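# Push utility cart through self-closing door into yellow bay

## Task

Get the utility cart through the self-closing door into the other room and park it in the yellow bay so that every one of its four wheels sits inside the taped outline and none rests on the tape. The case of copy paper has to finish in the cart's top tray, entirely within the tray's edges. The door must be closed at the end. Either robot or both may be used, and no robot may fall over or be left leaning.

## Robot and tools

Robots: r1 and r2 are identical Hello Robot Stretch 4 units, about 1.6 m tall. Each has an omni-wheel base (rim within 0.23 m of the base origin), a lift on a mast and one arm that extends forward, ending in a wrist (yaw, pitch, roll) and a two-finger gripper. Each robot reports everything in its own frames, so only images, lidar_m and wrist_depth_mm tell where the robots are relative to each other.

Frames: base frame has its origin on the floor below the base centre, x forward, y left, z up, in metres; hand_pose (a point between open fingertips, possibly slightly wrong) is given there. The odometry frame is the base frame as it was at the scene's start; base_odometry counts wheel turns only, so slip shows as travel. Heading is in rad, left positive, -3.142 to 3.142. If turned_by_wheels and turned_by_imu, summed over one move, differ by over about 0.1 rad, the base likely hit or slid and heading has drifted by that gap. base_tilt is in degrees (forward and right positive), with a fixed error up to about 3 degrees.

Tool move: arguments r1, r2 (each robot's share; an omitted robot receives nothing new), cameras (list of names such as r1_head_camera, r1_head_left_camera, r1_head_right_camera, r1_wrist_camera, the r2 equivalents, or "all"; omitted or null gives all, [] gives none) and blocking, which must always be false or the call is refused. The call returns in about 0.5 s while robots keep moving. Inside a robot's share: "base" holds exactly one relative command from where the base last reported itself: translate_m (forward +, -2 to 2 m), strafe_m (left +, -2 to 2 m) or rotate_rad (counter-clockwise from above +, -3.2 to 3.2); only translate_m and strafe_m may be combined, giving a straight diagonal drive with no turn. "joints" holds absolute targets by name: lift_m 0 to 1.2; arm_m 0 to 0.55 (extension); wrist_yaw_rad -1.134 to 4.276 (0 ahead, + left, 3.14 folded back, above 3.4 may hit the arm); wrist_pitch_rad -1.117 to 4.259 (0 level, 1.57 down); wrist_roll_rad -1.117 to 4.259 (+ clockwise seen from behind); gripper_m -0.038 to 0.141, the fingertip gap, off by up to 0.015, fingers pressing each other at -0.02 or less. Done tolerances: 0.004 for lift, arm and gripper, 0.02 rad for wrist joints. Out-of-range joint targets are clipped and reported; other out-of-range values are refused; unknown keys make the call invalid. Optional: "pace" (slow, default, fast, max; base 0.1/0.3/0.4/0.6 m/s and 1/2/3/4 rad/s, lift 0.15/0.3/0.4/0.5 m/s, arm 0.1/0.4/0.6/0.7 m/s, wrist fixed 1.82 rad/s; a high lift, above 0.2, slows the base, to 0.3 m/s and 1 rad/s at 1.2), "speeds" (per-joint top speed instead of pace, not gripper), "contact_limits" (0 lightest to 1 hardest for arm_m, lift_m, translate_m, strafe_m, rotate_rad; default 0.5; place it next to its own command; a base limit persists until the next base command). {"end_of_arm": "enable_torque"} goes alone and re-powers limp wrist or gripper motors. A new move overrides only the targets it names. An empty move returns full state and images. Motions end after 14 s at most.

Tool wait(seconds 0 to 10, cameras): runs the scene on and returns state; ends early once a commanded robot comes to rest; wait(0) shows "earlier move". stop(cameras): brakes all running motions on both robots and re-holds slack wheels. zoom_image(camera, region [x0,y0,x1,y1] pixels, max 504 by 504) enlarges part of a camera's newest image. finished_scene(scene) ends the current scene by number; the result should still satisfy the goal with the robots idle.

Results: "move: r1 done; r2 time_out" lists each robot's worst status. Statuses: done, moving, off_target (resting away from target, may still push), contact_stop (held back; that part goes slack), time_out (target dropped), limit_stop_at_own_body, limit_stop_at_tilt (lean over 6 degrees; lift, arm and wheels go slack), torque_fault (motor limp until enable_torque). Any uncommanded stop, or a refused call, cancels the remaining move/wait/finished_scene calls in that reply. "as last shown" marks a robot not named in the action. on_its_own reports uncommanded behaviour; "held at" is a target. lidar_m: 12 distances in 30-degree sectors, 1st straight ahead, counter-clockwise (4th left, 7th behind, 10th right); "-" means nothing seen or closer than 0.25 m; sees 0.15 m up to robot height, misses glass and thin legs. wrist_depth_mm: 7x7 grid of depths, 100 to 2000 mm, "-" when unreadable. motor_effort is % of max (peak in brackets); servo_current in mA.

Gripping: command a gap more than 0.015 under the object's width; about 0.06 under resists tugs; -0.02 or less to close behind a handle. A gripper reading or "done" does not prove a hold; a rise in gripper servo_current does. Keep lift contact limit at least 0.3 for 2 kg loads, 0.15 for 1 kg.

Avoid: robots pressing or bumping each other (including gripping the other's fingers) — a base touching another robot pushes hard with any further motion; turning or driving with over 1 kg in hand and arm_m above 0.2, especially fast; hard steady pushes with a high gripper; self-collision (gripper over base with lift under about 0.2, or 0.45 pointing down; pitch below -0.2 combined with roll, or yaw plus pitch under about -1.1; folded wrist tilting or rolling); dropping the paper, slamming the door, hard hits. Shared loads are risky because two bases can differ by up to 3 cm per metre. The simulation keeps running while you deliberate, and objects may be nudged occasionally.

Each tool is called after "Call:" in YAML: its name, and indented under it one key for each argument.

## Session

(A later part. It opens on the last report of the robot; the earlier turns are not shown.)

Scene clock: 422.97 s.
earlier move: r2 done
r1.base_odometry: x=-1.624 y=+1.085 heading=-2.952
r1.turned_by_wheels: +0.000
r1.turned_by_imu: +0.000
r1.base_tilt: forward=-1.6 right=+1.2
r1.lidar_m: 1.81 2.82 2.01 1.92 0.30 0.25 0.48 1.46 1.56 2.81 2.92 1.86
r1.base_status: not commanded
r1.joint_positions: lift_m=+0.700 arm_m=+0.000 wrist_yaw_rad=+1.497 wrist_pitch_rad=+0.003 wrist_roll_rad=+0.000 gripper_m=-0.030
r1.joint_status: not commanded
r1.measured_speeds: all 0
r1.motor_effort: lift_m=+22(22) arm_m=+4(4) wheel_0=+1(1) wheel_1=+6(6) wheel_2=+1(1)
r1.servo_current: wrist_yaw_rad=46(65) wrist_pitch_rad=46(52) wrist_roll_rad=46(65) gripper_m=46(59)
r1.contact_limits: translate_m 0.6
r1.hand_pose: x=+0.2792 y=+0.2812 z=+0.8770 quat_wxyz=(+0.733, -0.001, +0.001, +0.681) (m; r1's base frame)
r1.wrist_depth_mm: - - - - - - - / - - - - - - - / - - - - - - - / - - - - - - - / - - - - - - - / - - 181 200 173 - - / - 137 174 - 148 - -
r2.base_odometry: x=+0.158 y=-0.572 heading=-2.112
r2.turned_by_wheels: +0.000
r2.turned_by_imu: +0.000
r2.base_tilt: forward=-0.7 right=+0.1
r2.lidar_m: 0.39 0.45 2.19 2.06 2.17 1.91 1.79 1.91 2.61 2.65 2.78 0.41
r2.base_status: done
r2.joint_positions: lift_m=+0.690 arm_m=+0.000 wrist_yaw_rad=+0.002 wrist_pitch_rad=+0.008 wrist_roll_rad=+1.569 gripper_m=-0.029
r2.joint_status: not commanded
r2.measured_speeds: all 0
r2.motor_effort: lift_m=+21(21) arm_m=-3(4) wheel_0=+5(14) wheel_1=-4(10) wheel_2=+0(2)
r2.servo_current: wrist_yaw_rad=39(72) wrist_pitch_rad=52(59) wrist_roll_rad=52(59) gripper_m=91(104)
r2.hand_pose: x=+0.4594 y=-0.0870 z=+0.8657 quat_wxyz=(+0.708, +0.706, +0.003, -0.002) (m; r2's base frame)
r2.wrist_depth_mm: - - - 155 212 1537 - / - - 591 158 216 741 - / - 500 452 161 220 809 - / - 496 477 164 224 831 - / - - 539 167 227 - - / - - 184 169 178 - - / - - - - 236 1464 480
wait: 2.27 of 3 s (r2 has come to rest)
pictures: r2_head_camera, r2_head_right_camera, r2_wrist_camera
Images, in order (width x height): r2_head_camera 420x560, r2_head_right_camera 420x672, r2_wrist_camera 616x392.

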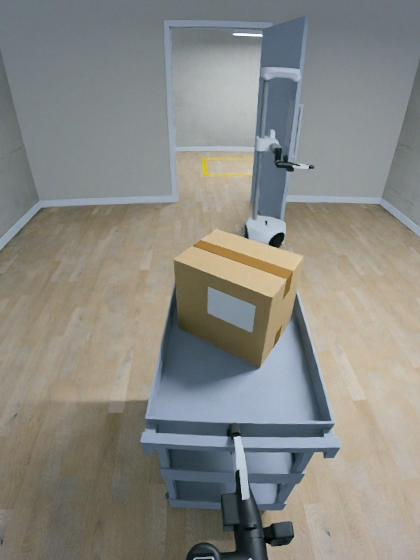

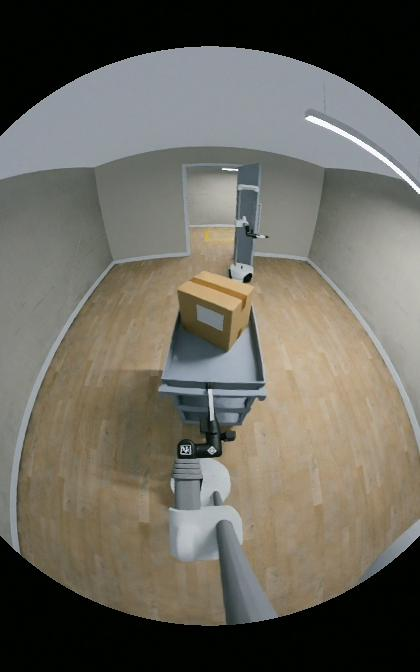

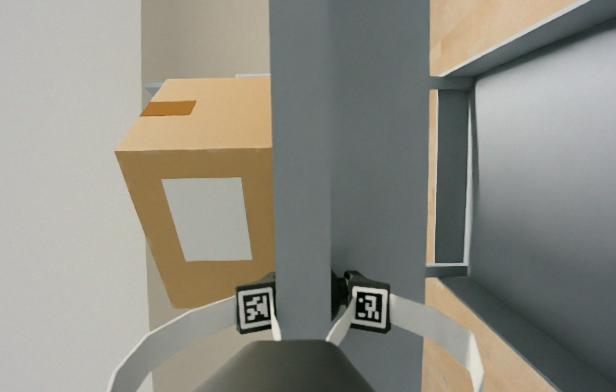

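Call:
move:
  blocking: false
  r1: {"base":{"translate_m":0.1},"pace":"slow","contact_limits":{"translate_m":0.5}}
  cameras: []

Call:
wait:
  seconds: 2
  cameras: []

Call:
move:
  blocking: false
  r1: {"base":{"strafe_m":0.12},"pace":"slow","contact_limits":{"strafe_m":0.4}}
  cameras: []

Call:
wait:
  seconds: 2.5
  cameras: ["r2_head_camera","r1_head_left_camera","r1_head_right_camera"]

Scene clock: 443.73 s.
move: r1 moving
r1.base_odometry: x=-1.637 y=+1.083 heading=-2.951
r1.turned_by_wheels: +0.001
r1.turned_by_imu: +0.000
r1.base_tilt: forward=-1.6 right=+1.3
r1.lidar_m: 1.82 2.80 2.01 1.93 0.30 0.25 0.50 1.48 1.61 2.79 2.92 1.85
r1.base_status: translate_m moving
r1.joint_positions: lift_m=+0.700 arm_m=+0.000 wrist_yaw_rad=+1.497 wrist_pitch_rad=+0.003 wrist_roll_rad=+0.000 gripper_m=-0.030
r1.joint_status: not commanded
r1.measured_speeds: translate_m=+0.049 strafe_m=+0.000 rotate_rad=+0.000 lift_m=+0.000 arm_m=+0.000 wrist_yaw_rad=+0.000 wrist_pitch_rad=+0.000 wrist_roll_rad=+0.000
r1.motor_effort: lift_m=+22(22) arm_m=+4(4) wheel_0=+0(4) wheel_1=+8(10) wheel_2=-4(5)
r1.servo_current: wrist_yaw_rad=52(59) wrist_pitch_rad=46(46) wrist_roll_rad=46(72) gripper_m=39(46)
r1.contact_limits: translate_m 0.5
r1.hand_pose: x=+0.2792 y=+0.2812 z=+0.8770 quat_wxyz=(+0.733, -0.001, +0.001, +0.681) (m; r1's base frame)
r1.wrist_depth_mm: - - - - - - - / - - - - - - - / - - - - - - - / - - - - - - - / - - - - - - - / - - 180 200 172 - - / - 137 174 - 149 - -
r2: as last shown
r2.lidar_m: 0.40 0.42 2.18 2.05 2.20 1.90 1.83 1.91 2.59 2.65 2.75 0.41
r2.motor_effort: lift_m=+21(21) arm_m=-4(4) wheel_0=+5(5) wheel_1=-4(4) wheel_2=+0(0)
r2.servo_current: wrist_yaw_rad=52(52) wrist_pitch_rad=46(52) wrist_roll_rad=46(59) gripper_m=91(98)
r2.wrist_depth_mm: - - - 154 212 1499 - / - - 591 158 216 732 - / - 500 449 161 220 809 - / - 496 477 164 224 820 - / - - 539 167 228 - - / - - 184 169 179 - - / - - - - 236 1430 477
pictures: none
No camera images: "cameras" was empty.

Scene clock: 445.53 s.
earlier move: r1 done
r1.base_odometry: x=-1.723 y=+1.067 heading=-2.951
r1.turned_by_wheels: +0.000
r1.turned_by_imu: +0.001
r1.base_tilt: forward=-1.6 right=+1.3
r1.lidar_m: 1.72 2.80 2.01 1.93 1.74 0.25 0.25 1.53 1.72 2.81 2.90 1.78
r1.base_status: done
r1.joint_positions: lift_m=+0.700 arm_m=+0.000 wrist_yaw_rad=+1.497 wrist_pitch_rad=+0.003 wrist_roll_rad=+0.000 gripper_m=-0.030
r1.joint_status: not commanded
r1.measured_speeds: all 0
r1.motor_effort: lift_m=+22(22) arm_m=+4(4) wheel_0=+0(5) wheel_1=+6(11) wheel_2=+5(7)
r1.servo_current: wrist_yaw_rad=65(72) wrist_pitch_rad=46(52) wrist_roll_rad=39(78) gripper_m=39(52)
r1.contact_limits: translate_m 0.5
r1.hand_pose: x=+0.2792 y=+0.2812 z=+0.8770 quat_wxyz=(+0.733, -0.001, +0.001, +0.681) (m; r1's base frame)
r1.wrist_depth_mm: - - - - - - - / - - - - - - - / - - - - - - - / - - - - - - - / - - - - - - - / - - 181 200 172 - - / - 138 173 - 148 - -
r2.base_odometry: x=+0.158 y=-0.572 heading=-2.112
r2.turned_by_wheels: +0.000
r2.turned_by_imu: +0.000
r2.base_tilt: forward=-0.7 right=+0.1
r2.lidar_m: 0.39 0.43 2.20 2.06 2.19 1.90 1.82 1.88 2.60 2.65 2.76 0.42
r2.base_status: not commanded
r2.joint_positions: lift_m=+0.690 arm_m=+0.000 wrist_yaw_rad=+0.002 wrist_pitch_rad=+0.008 wrist_roll_rad=+1.569 gripper_m=-0.029
r2.joint_status: not commanded
r2.measured_speeds: all 0
r2.motor_effort: lift_m=+21(21) arm_m=-4(4) wheel_0=+5(5) wheel_1=-4(4) wheel_2=+0(1)
r2.servo_current: wrist_yaw_rad=46(59) wrist_pitch_rad=52(59) wrist_roll_rad=46(65) gripper_m=91(98)
r2.hand_pose: x=+0.4594 y=-0.0870 z=+0.8657 quat_wxyz=(+0.708, +0.706, +0.003, -0.002) (m; r2's base frame)
r2.wrist_depth_mm: - - - 154 212 1499 - / - - 591 158 216 741 - / - 496 452 160 220 809 - / - 496 477 163 223 820 - / - - 539 167 229 - - / - - 184 169 179 - - / - - - - 236 1464 480
wait: 1.80 of 2 s (r1 has come to rest)
pictures: none
No camera images: "cameras" was empty.

Scene clock: 446.03 s.
move: r1 moving
r1.base_odometry: x=-1.720 y=+1.053 heading=-2.950
r1.turned_by_wheels: +0.001
r1.turned_by_imu: +0.001
r1.base_tilt: forward=-1.6 right=+1.3
r1.lidar_m: 1.71 2.77 1.99 1.90 1.74 0.25 0.25 1.56 1.74 2.81 2.88 1.75
r1.base_status: strafe_m moving
r1.joint_positions: lift_m=+0.700 arm_m=+0.000 wrist_yaw_rad=+1.497 wrist_pitch_rad=+0.003 wrist_roll_rad=+0.000 gripper_m=-0.030
r1.joint_status: not commanded
r1.measured_speeds: translate_m=-0.001 strafe_m=+0.056 rotate_rad=+0.005 lift_m=+0.000 arm_m=+0.000 wrist_yaw_rad=+0.000 wrist_pitch_rad=+0.000 wrist_roll_rad=+0.000
r1.motor_effort: lift_m=+22(22) arm_m=+4(4) wheel_0=-14(14) wheel_1=+11(13) wheel_2=+8(8)
r1.servo_current: wrist_yaw_rad=39(52) wrist_pitch_rad=39(52) wrist_roll_rad=46(65) gripper_m=39(46)
r1.contact_limits: strafe_m 0.4
r1.hand_pose: x=+0.2792 y=+0.2812 z=+0.8770 quat_wxyz=(+0.733, -0.001, +0.001, +0.681) (m; r1's base frame)
r1.wrist_depth_mm: - - - - - - - / - - - - - - - / - - - - - - - / - - - - - - - / - - - - - - - / - - 181 200 172 - - / - 137 174 - 148 - -
r2: as last shown
r2.lidar_m: 0.40 0.45 2.20 2.05 2.21 1.90 1.81 1.89 2.62 2.66 2.73 0.38
r2.motor_effort: lift_m=+21(21) arm_m=-3(4) wheel_0=+5(6) wheel_1=-3(4) wheel_2=+0(0)
r2.servo_current: wrist_yaw_rad=52(52) wrist_pitch_rad=59(59) wrist_roll_rad=52(59) gripper_m=91(98)
r2.wrist_depth_mm: - - - 155 212 1499 - / - - 597 158 216 741 - / - 496 449 161 220 820 - / - 496 477 164 224 831 - / - - 539 167 229 - - / - - 184 169 179 - - / - - - - 236 1430 480
pictures: none
No camera images: "cameras" was empty.

Scene clock: 447.87 s.
earlier move: r1 done
r1.base_odometry: x=-1.700 y=+0.949 heading=-2.950
r1.turned_by_wheels: +0.000
r1.turned_by_imu: +0.001
r1.base_tilt: forward=-1.6 right=+1.3
r1.lidar_m: 1.78 2.60 1.89 1.80 1.73 0.26 0.25 1.64 1.73 2.93 3.03 1.77
r1.base_status: done
r1.joint_positions: lift_m=+0.700 arm_m=+0.000 wrist_yaw_rad=+1.497 wrist_pitch_rad=+0.003 wrist_roll_rad=+0.000 gripper_m=-0.030
r1.joint_status: not commanded
r1.measured_speeds: all 0
r1.motor_effort: lift_m=+22(22) arm_m=+4(4) wheel_0=-5(15) wheel_1=+7(15) wheel_2=+8(10)
r1.servo_current: wrist_yaw_rad=52(59) wrist_pitch_rad=39(52) wrist_roll_rad=65(72) gripper_m=46(52)
r1.contact_limits: strafe_m 0.4
r1.hand_pose: x=+0.2792 y=+0.2812 z=+0.8770 quat_wxyz=(+0.733, -0.001, +0.001, +0.681) (m; r1's base frame)
r1.wrist_depth_mm: - - - - - - - / - - - - - - - / - - - - - - - / - - - - - - - / - - - - - - - / - - 181 200 172 - - / - 137 167 - 148 - -
r2.base_odometry: x=+0.158 y=-0.572 heading=-2.112
r2.turned_by_wheels: +0.000
r2.turned_by_imu: +0.000
r2.base_tilt: forward=-0.7 right=+0.1
r2.lidar_m: 0.39 0.42 2.20 2.05 2.19 1.89 1.81 1.90 2.59 2.65 2.77 0.43
r2.base_status: not commanded
r2.joint_positions: lift_m=+0.690 arm_m=+0.000 wrist_yaw_rad=+0.002 wrist_pitch_rad=+0.008 wrist_roll_rad=+1.569 gripper_m=-0.029
r2.joint_status: not commanded
r2.measured_speeds: all 0
r2.motor_effort: lift_m=+21(21) arm_m=-3(4) wheel_0=+5(6) wheel_1=-3(4) wheel_2=+0(1)
r2.servo_current: wrist_yaw_rad=46(59) wrist_pitch_rad=46(59) wrist_roll_rad=39(59) gripper_m=98(104)
r2.hand_pose: x=+0.4594 y=-0.0870 z=+0.8657 quat_wxyz=(+0.708, +0.706, +0.003, -0.002) (m; r2's base frame)
r2.wrist_depth_mm: - - - 155 213 1537 - / - - 591 158 216 741 - / - 500 452 161 220 820 - / - 496 480 163 224 820 - / - - 539 167 227 - - / - - 184 169 179 - - / - - - - 236 1464 477
wait: 1.83 of 2.5 s (r1 has come to rest)
pictures: r1_head_left_camera, r1_head_right_camera, r2_head_camera
Images, in order (width x height): r1_head_left_camera 420x672, r1_head_right_camera 420x672, r2_head_camera 420x560.

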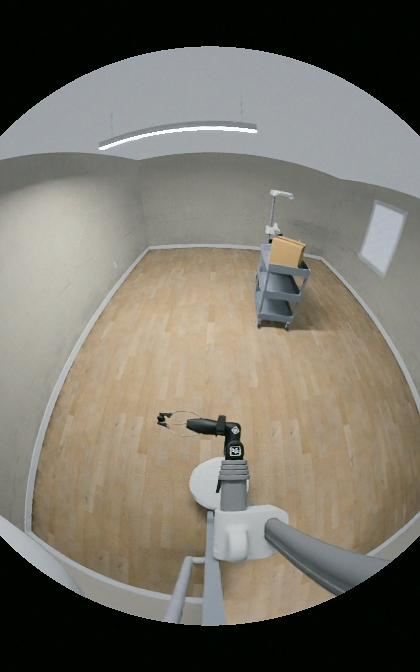

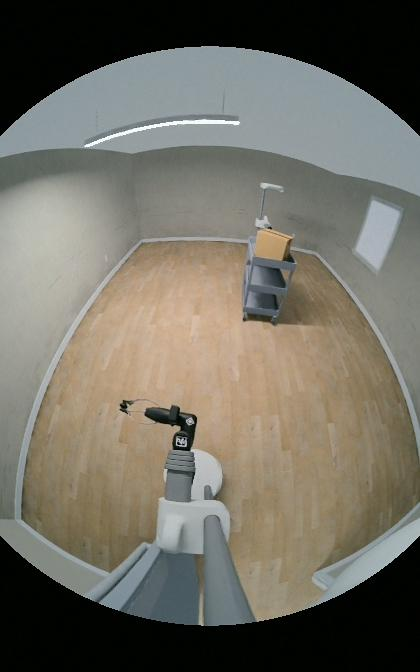

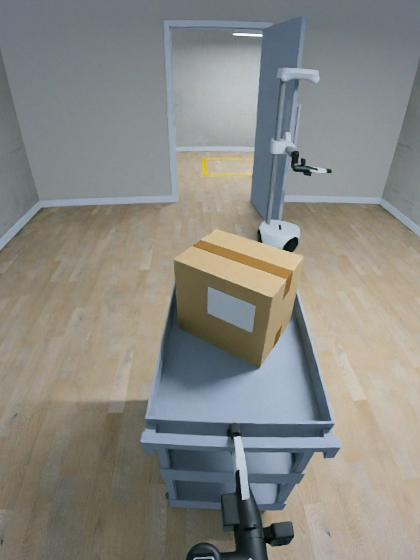

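Call:
move:
  blocking: false
  r2: {"base":{"rotate_rad":0.07},"pace":"slow"}
  cameras: []

Call:
wait:
  seconds: 1.2
  cameras: []

Call:
move:
  blocking: false
  r2: {"base":{"translate_m":0.8},"pace":"slow"}
  cameras: []

Call:
wait:
  seconds: 9
  cameras: ["r2_head_camera","r2_head_right_camera","r2_wrist_camera","r1_head_left_camera"]

Scene clock: 465.70 s.
move: r2 moving
r1: as last shown
r1.turned_by_imu: +0.000
r1.base_tilt: forward=-1.6 right=+1.2
r1.lidar_m: 1.76 2.60 1.89 1.81 1.76 0.25 0.25 1.63 1.76 2.90 3.02 1.77
r1.motor_effort: lift_m=+22(22) arm_m=+4(4) wheel_0=-6(6) wheel_1=+7(7) wheel_2=+8(8)
r1.servo_current: wrist_yaw_rad=33(65) wrist_pitch_rad=39(46) wrist_roll_rad=52(59) gripper_m=39(46)
r1.contact_limits: strafe_m 0.4
r1.wrist_depth_mm: - - - - - - - / - - - - - - - / - - - - - - - / - - - - - - - / - - - - - - - / - - 181 200 172 - - / - 137 167 - 149 - -
r2.base_odometry: x=+0.158 y=-0.572 heading=-2.043
r2.turned_by_wheels: +0.069
r2.turned_by_imu: +0.067
r2.base_tilt: forward=-0.7 right=+0.1
r2.lidar_m: 0.40 0.44 2.12 2.06 2.24 1.86 1.82 1.92 2.74 2.66 2.81 0.39
r2.base_status: rotate_rad moving
r2.joint_positions: lift_m=+0.690 arm_m=+0.000 wrist_yaw_rad=-0.003 wrist_pitch_rad=+0.008 wrist_roll_rad=+1.569 gripper_m=-0.029
r2.joint_status: not commanded
r2.measured_speeds: translate_m=+0.000 strafe_m=+0.001 rotate_rad=+0.045 lift_m=+0.000 arm_m=+0.000 wrist_yaw_rad=+0.011 wrist_pitch_rad=+0.000 wrist_roll_rad=+0.000
r2.motor_effort: lift_m=+21(21) arm_m=-4(4) wheel_0=-5(10) wheel_1=-3(7) wheel_2=-5(11)
r2.servo_current: wrist_yaw_rad=52(52) wrist_pitch_rad=52(52) wrist_roll_rad=52(59) gripper_m=91(98)
r2.hand_pose: x=+0.4590 y=-0.0883 z=+0.8657 quat_wxyz=(+0.708, +0.706, +0.002, -0.004) (m; r2's base frame)
r2.wrist_depth_mm: - - - 144 201 750 - / - - 508 147 207 - - / - 442 439 154 213 - - / - - 492 159 220 831 - / - - 574 165 226 - - / - - 185 169 180 554 - / - - - - 241 1537 466
pictures: none
No camera images: "cameras" was empty.

Scene clock: 466.03 s.
earlier move: r2 done
r1.base_odometry: x=-1.700 y=+0.949 heading=-2.950
r1.turned_by_wheels: +0.000
r1.turned_by_imu: +0.000
r1.base_tilt: forward=-1.6 right=+1.3
r1.lidar_m: 1.76 2.60 1.88 1.80 1.74 0.27 0.25 1.61 1.75 2.92 3.01 1.78
r1.base_status: not commanded
r1.joint_positions: lift_m=+0.700 arm_m=+0.000 wrist_yaw_rad=+1.497 wrist_pitch_rad=+0.003 wrist_roll_rad=+0.000 gripper_m=-0.030
r1.joint_status: not commanded
r1.measured_speeds: all 0
r1.motor_effort: lift_m=+22(22) arm_m=+4(4) wheel_0=-6(6) wheel_1=+7(7) wheel_2=+8(8)
r1.servo_current: wrist_yaw_rad=46(65) wrist_pitch_rad=39(52) wrist_roll_rad=46(59) gripper_m=46(46)
r1.contact_limits: strafe_m 0.4
r1.hand_pose: x=+0.2792 y=+0.2812 z=+0.8770 quat_wxyz=(+0.733, -0.001, +0.001, +0.681) (m; r1's base frame)
r1.wrist_depth_mm: - - - - - - - / - - - - - - - / - - - - - - - / - - - - - - - / - - - - - - - / - - 180 199 171 - - / - 137 167 - 148 - -
r2.base_odometry: x=+0.158 y=-0.572 heading=-2.043
r2.turned_by_wheels: +0.000
r2.turned_by_imu: +0.000
r2.base_tilt: forward=-0.7 right=+0.1
r2.lidar_m: 0.39 0.47 2.11 2.06 2.23 1.88 1.81 1.96 2.69 2.65 2.82 0.41
r2.base_status: done
r2.joint_positions: lift_m=+0.690 arm_m=+0.000 wrist_yaw_rad=-0.002 wrist_pitch_rad=+0.008 wrist_roll_rad=+1.569 gripper_m=-0.029
r2.joint_status: not commanded
r2.measured_speeds: all 0
r2.motor_effort: lift_m=+21(21) arm_m=-4(4) wheel_0=-4(10) wheel_1=-3(7) wheel_2=-5(11)
r2.servo_current: wrist_yaw_rad=39(52) wrist_pitch_rad=52(59) wrist_roll_rad=46(59) gripper_m=98(98)
r2.hand_pose: x=+0.4591 y=-0.0880 z=+0.8657 quat_wxyz=(+0.708, +0.706, +0.002, -0.003) (m; r2's base frame)
r2.wrist_depth_mm: - - - 142 200 691 - / - - 496 146 205 - - / - 442 436 151 211 - - / - - 492 158 219 809 - / - - 574 164 226 - - / - - 185 168 179 544 - / - - - - 243 1537 466
wait: 0.33 of 1.2 s (r2 has come to rest)
pictures: none
No camera images: "cameras" was empty.

Scene clock: 466.53 s.
move: r2 moving
r1: as last shown
r1.lidar_m: 1.77 2.59 1.88 1.80 1.74 0.25 0.25 1.63 1.75 2.93 3.04 1.77
r1.servo_current: wrist_yaw_rad=46(65) wrist_pitch_rad=52(52) wrist_roll_rad=46(59) gripper_m=39(46)
r1.contact_limits: strafe_m 0.4
r1.wrist_depth_mm: - - - - - - - / - - - - - - - / - - - - - - - / - - - - - - - / - - - - - - - / - - 180 200 172 - - / - 137 166 - 148 - -
r2.base_odometry: x=+0.152 y=-0.583 heading=-2.043
r2.turned_by_wheels: +0.000
r2.turned_by_imu: +0.000
r2.base_tilt: forward=-0.7 right=+0.1
r2.lidar_m: 0.41 0.44 2.14 2.06 2.24 1.89 1.83 1.95 2.73 2.64 2.82 0.40
r2.base_status: translate_m moving
r2.joint_positions: lift_m=+0.690 arm_m=+0.000 wrist_yaw_rad=-0.002 wrist_pitch_rad=+0.008 wrist_roll_rad=+1.569 gripper_m=-0.029
r2.joint_status: not commanded
r2.measured_speeds: translate_m=+0.050 strafe_m=+0.001 rotate_rad=+0.000 lift_m=+0.000 arm_m=+0.000 wrist_yaw_rad=+0.000 wrist_pitch_rad=+0.000 wrist_roll_rad=+0.000
r2.motor_effort: lift_m=+21(21) arm_m=-4(4) wheel_0=+8(9) wheel_1=+7(7) wheel_2=-11(12)
r2.servo_current: wrist_yaw_rad=46(52) wrist_pitch_rad=46(59) wrist_roll_rad=46(65) gripper_m=98(104)
r2.hand_pose: x=+0.4591 y=-0.0880 z=+0.8657 quat_wxyz=(+0.708, +0.706, +0.002, -0.003) (m; r2's base frame)
r2.wrist_depth_mm: - - - 142 198 - - / - - 496 146 205 - - / - 442 433 152 212 - - / - - 496 158 219 831 - / - - 569 163 227 - - / - - 185 168 180 549 - / - - - - 241 1537 466
pictures: none
No camera images: "cameras" was empty.

Scene clock: 475.30 s.
earlier move: r2 done
r1.base_odometry: x=-1.700 y=+0.949 heading=-2.950
r1.turned_by_wheels: +0.000
r1.turned_by_imu: -0.001
r1.base_tilt: forward=-1.6 right=+1.3
r1.lidar_m: 4.58 2.62 1.91 1.80 1.75 0.26 0.25 1.60 1.74 2.93 3.02 1.04
r1.base_status: not commanded
r1.joint_positions: lift_m=+0.700 arm_m=+0.000 wrist_yaw_rad=+1.497 wrist_pitch_rad=+0.003 wrist_roll_rad=+0.000 gripper_m=-0.030
r1.joint_status: not commanded
r1.measured_speeds: all 0
r1.motor_effort: lift_m=+22(22) arm_m=+4(4) wheel_0=-6(7) wheel_1=+7(7) wheel_2=+8(8)
r1.servo_current: wrist_yaw_rad=20(72) wrist_pitch_rad=39(52) wrist_roll_rad=46(72) gripper_m=46(52)
r1.contact_limits: strafe_m 0.4
r1.hand_pose: x=+0.2792 y=+0.2812 z=+0.8770 quat_wxyz=(+0.733, -0.001, +0.001, +0.681) (m; r1's base frame)
r1.wrist_depth_mm: - - - - - - - / - - - - - - - / - - - - - - - / - - - - - - - / - - - - - - - / - - 181 199 172 - - / - 137 166 - 149 - -
r2.base_odometry: x=-0.206 y=-1.284 heading=-2.043
r2.turned_by_wheels: +0.000
r2.turned_by_imu: +0.001
r2.base_tilt: forward=-0.7 right=+0.1
r2.lidar_m: 0.40 2.74 2.09 2.02 2.16 2.64 2.60 2.81 2.77 2.69 2.89 0.40
r2.base_status: done
r2.joint_positions: lift_m=+0.690 arm_m=+0.000 wrist_yaw_rad=-0.002 wrist_pitch_rad=+0.008 wrist_roll_rad=+1.569 gripper_m=-0.029
r2.joint_status: not commanded
r2.measured_speeds: all 0
r2.motor_effort: lift_m=+21(21) arm_m=-3(4) wheel_0=+5(11) wheel_1=+4(8) wheel_2=-5(14)
r2.servo_current: wrist_yaw_rad=39(65) wrist_pitch_rad=52(59) wrist_roll_rad=59(65) gripper_m=98(104)
r2.hand_pose: x=+0.4591 y=-0.0880 z=+0.8657 quat_wxyz=(+0.708, +0.706, +0.002, -0.003) (m; r2's base frame)
r2.wrist_depth_mm: - 504 480 125 179 - - / - 421 413 129 189 - - / - 466 455 137 200 - - / - - 544 146 211 - - / - - - 155 223 - - / - - 185 167 179 1576 500 / - - - - - 1499 1098
wait: 8.77 of 9 s (r2 has come to rest)
pictures: r1_head_left_camera, r2_head_camera, r2_head_right_camera, r2_wrist_camera
Images, in order (width x height): r1_head_left_camera 420x672, r2_head_camera 420x560, r2_head_right_camera 420x672, r2_wrist_camera 616x392.

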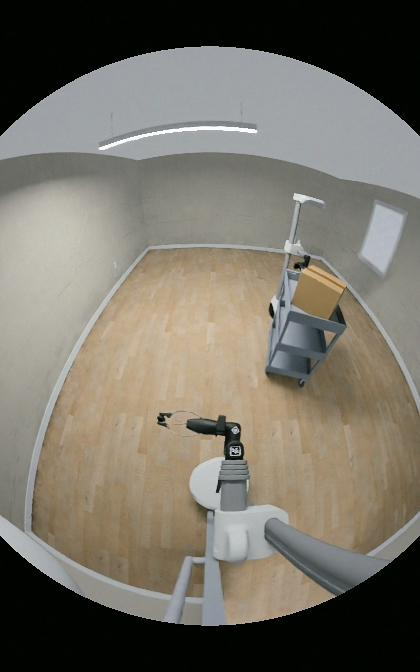

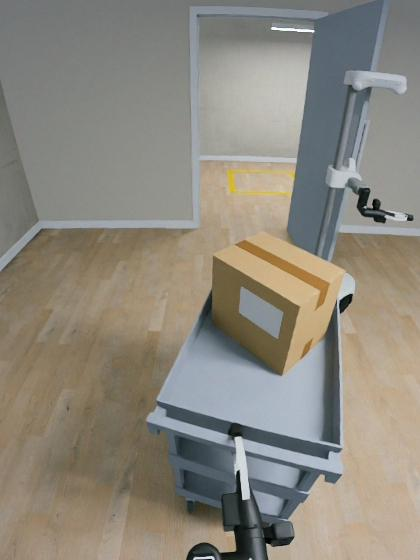

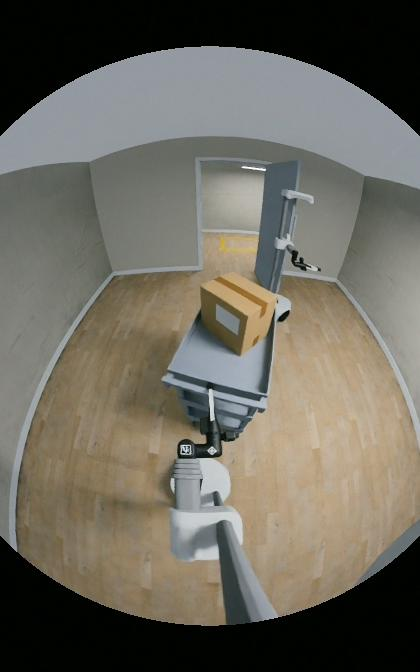

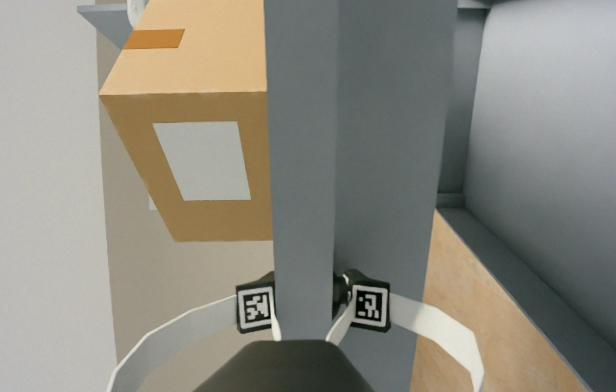

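Call:
move:
  blocking: false
  r2: {"base":{"strafe_m":-0.18},"pace":"slow"}
  cameras: []

Call:
wait:
  seconds: 3
  cameras: ["r2_head_camera","r2_head_right_camera"]

Scene clock: 489.83 s.
move: r2 moving
r1: as last shown
r1.turned_by_imu: +0.000
r1.lidar_m: 4.55 2.59 1.90 1.80 1.75 0.25 0.25 1.65 1.74 2.92 3.01 1.03
r1.motor_effort: lift_m=+22(22) arm_m=+4(4) wheel_0=-6(6) wheel_1=+7(7) wheel_2=+8(8)
r1.servo_current: wrist_yaw_rad=59(59) wrist_pitch_rad=39(46) wrist_roll_rad=26(59) gripper_m=39(46)
r1.contact_limits: strafe_m 0.4
r1.wrist_depth_mm: - - - - - - - / - - - - - - - / - - - - - - - / - - - - - - - / - - - - - - - / - - 181 199 172 - - / - 137 167 - 149 - -
r2.base_odometry: x=-0.219 y=-1.278 heading=-2.043
r2.turned_by_wheels: +0.000
r2.turned_by_imu: +0.001
r2.base_tilt: forward=-0.6 right=+0.1
r2.lidar_m: 0.43 0.50 2.12 2.05 2.14 2.67 2.60 2.78 2.76 2.70 2.84 0.40
r2.base_status: strafe_m moving
r2.joint_positions: lift_m=+0.690 arm_m=+0.000 wrist_yaw_rad=+0.002 wrist_pitch_rad=+0.008 wrist_roll_rad=+1.569 gripper_m=-0.029
r2.joint_status: not commanded
r2.measured_speeds: translate_m=+0.000 strafe_m=-0.055 rotate_rad=-0.001 lift_m=+0.000 arm_m=+0.000 wrist_yaw_rad=+0.001 wrist_pitch_rad=+0.000 wrist_roll_rad=+0.000
r2.motor_effort: lift_m=+21(21) arm_m=-4(4) wheel_0=+13(13) wheel_1=-8(8) wheel_2=+0(5)
r2.servo_current: wrist_yaw_rad=52(52) wrist_pitch_rad=52(59) wrist_roll_rad=59(59) gripper_m=91(104)
r2.hand_pose: x=+0.4594 y=-0.0870 z=+0.8657 quat_wxyz=(+0.708, +0.706, +0.003, -0.002) (m; r2's base frame)
r2.wrist_depth_mm: - 508 488 124 179 - - / - 421 413 129 189 - - / - 466 452 137 198 - - / - - 539 147 211 - - / - - - 154 223 - - / - - 186 166 178 1464 504 / - - - - - 1576 1098
pictures: none
No camera images: "cameras" was empty.

Scene clock: 492.27 s.
earlier move: r2 done
r1.base_odometry: x=-1.700 y=+0.949 heading=-2.950
r1.turned_by_wheels: +0.000
r1.turned_by_imu: +0.000
r1.base_tilt: forward=-1.6 right=+1.3
r1.lidar_m: 1.59 2.61 1.86 1.81 1.75 0.25 0.25 1.58 1.72 2.93 3.03 0.96
r1.base_status: not commanded
r1.joint_positions: lift_m=+0.700 arm_m=+0.000 wrist_yaw_rad=+1.497 wrist_pitch_rad=+0.003 wrist_roll_rad=+0.000 gripper_m=-0.030
r1.joint_status: not commanded
r1.measured_speeds: all 0
r1.motor_effort: lift_m=+22(22) arm_m=+4(4) wheel_0=-6(6) wheel_1=+7(7) wheel_2=+8(8)
r1.servo_current: wrist_yaw_rad=39(65) wrist_pitch_rad=46(52) wrist_roll_rad=46(59) gripper_m=39(52)
r1.contact_limits: strafe_m 0.4
r1.hand_pose: x=+0.2792 y=+0.2812 z=+0.8770 quat_wxyz=(+0.733, -0.001, +0.001, +0.681) (m; r1's base frame)
r1.wrist_depth_mm: - - - - - - - / - - - - - - - / - - - - - - - / - - - - - - - / - - - - - - - / - - 181 200 172 - - / - 137 167 - 148 - -
r2.base_odometry: x=-0.366 y=-1.203 heading=-2.043
r2.turned_by_wheels: +0.000
r2.turned_by_imu: +0.000
r2.base_tilt: forward=-0.7 right=+0.1
r2.lidar_m: 0.39 0.39 2.27 2.23 2.33 2.70 2.63 2.80 2.62 2.51 2.71 0.40
r2.base_status: done
r2.joint_positions: lift_m=+0.690 arm_m=+0.000 wrist_yaw_rad=+0.002 wrist_pitch_rad=+0.008 wrist_roll_rad=+1.569 gripper_m=-0.029
r2.joint_status: not commanded
r2.measured_speeds: all 0
r2.motor_effort: lift_m=+21(21) arm_m=-3(4) wheel_0=+5(13) wheel_1=-5(8) wheel_2=+0(5)
r2.servo_current: wrist_yaw_rad=52(59) wrist_pitch_rad=52(59) wrist_roll_rad=52(59) gripper_m=91(111)
r2.hand_pose: x=+0.4594 y=-0.0869 z=+0.8657 quat_wxyz=(+0.708, +0.706, +0.003, -0.002) (m; r2's base frame)
r2.wrist_depth_mm: - - - 161 220 1464 504 / - - - 163 223 788 - / - - 480 164 224 809 - / - 488 469 167 226 831 - / - - 525 168 230 842 - / - - 185 170 179 - - / - - - - 236 1464 -
wait: 2.43 of 3 s (r2 has come to rest)
pictures: r2_head_camera, r2_head_right_camera
Images, in order (width x height): r2_head_camera 420x560, r2_head_right_camera 420x672.

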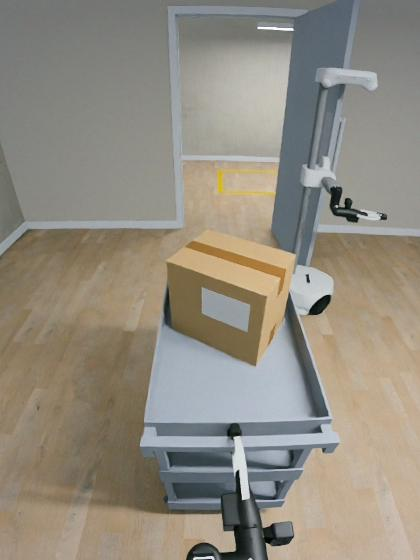

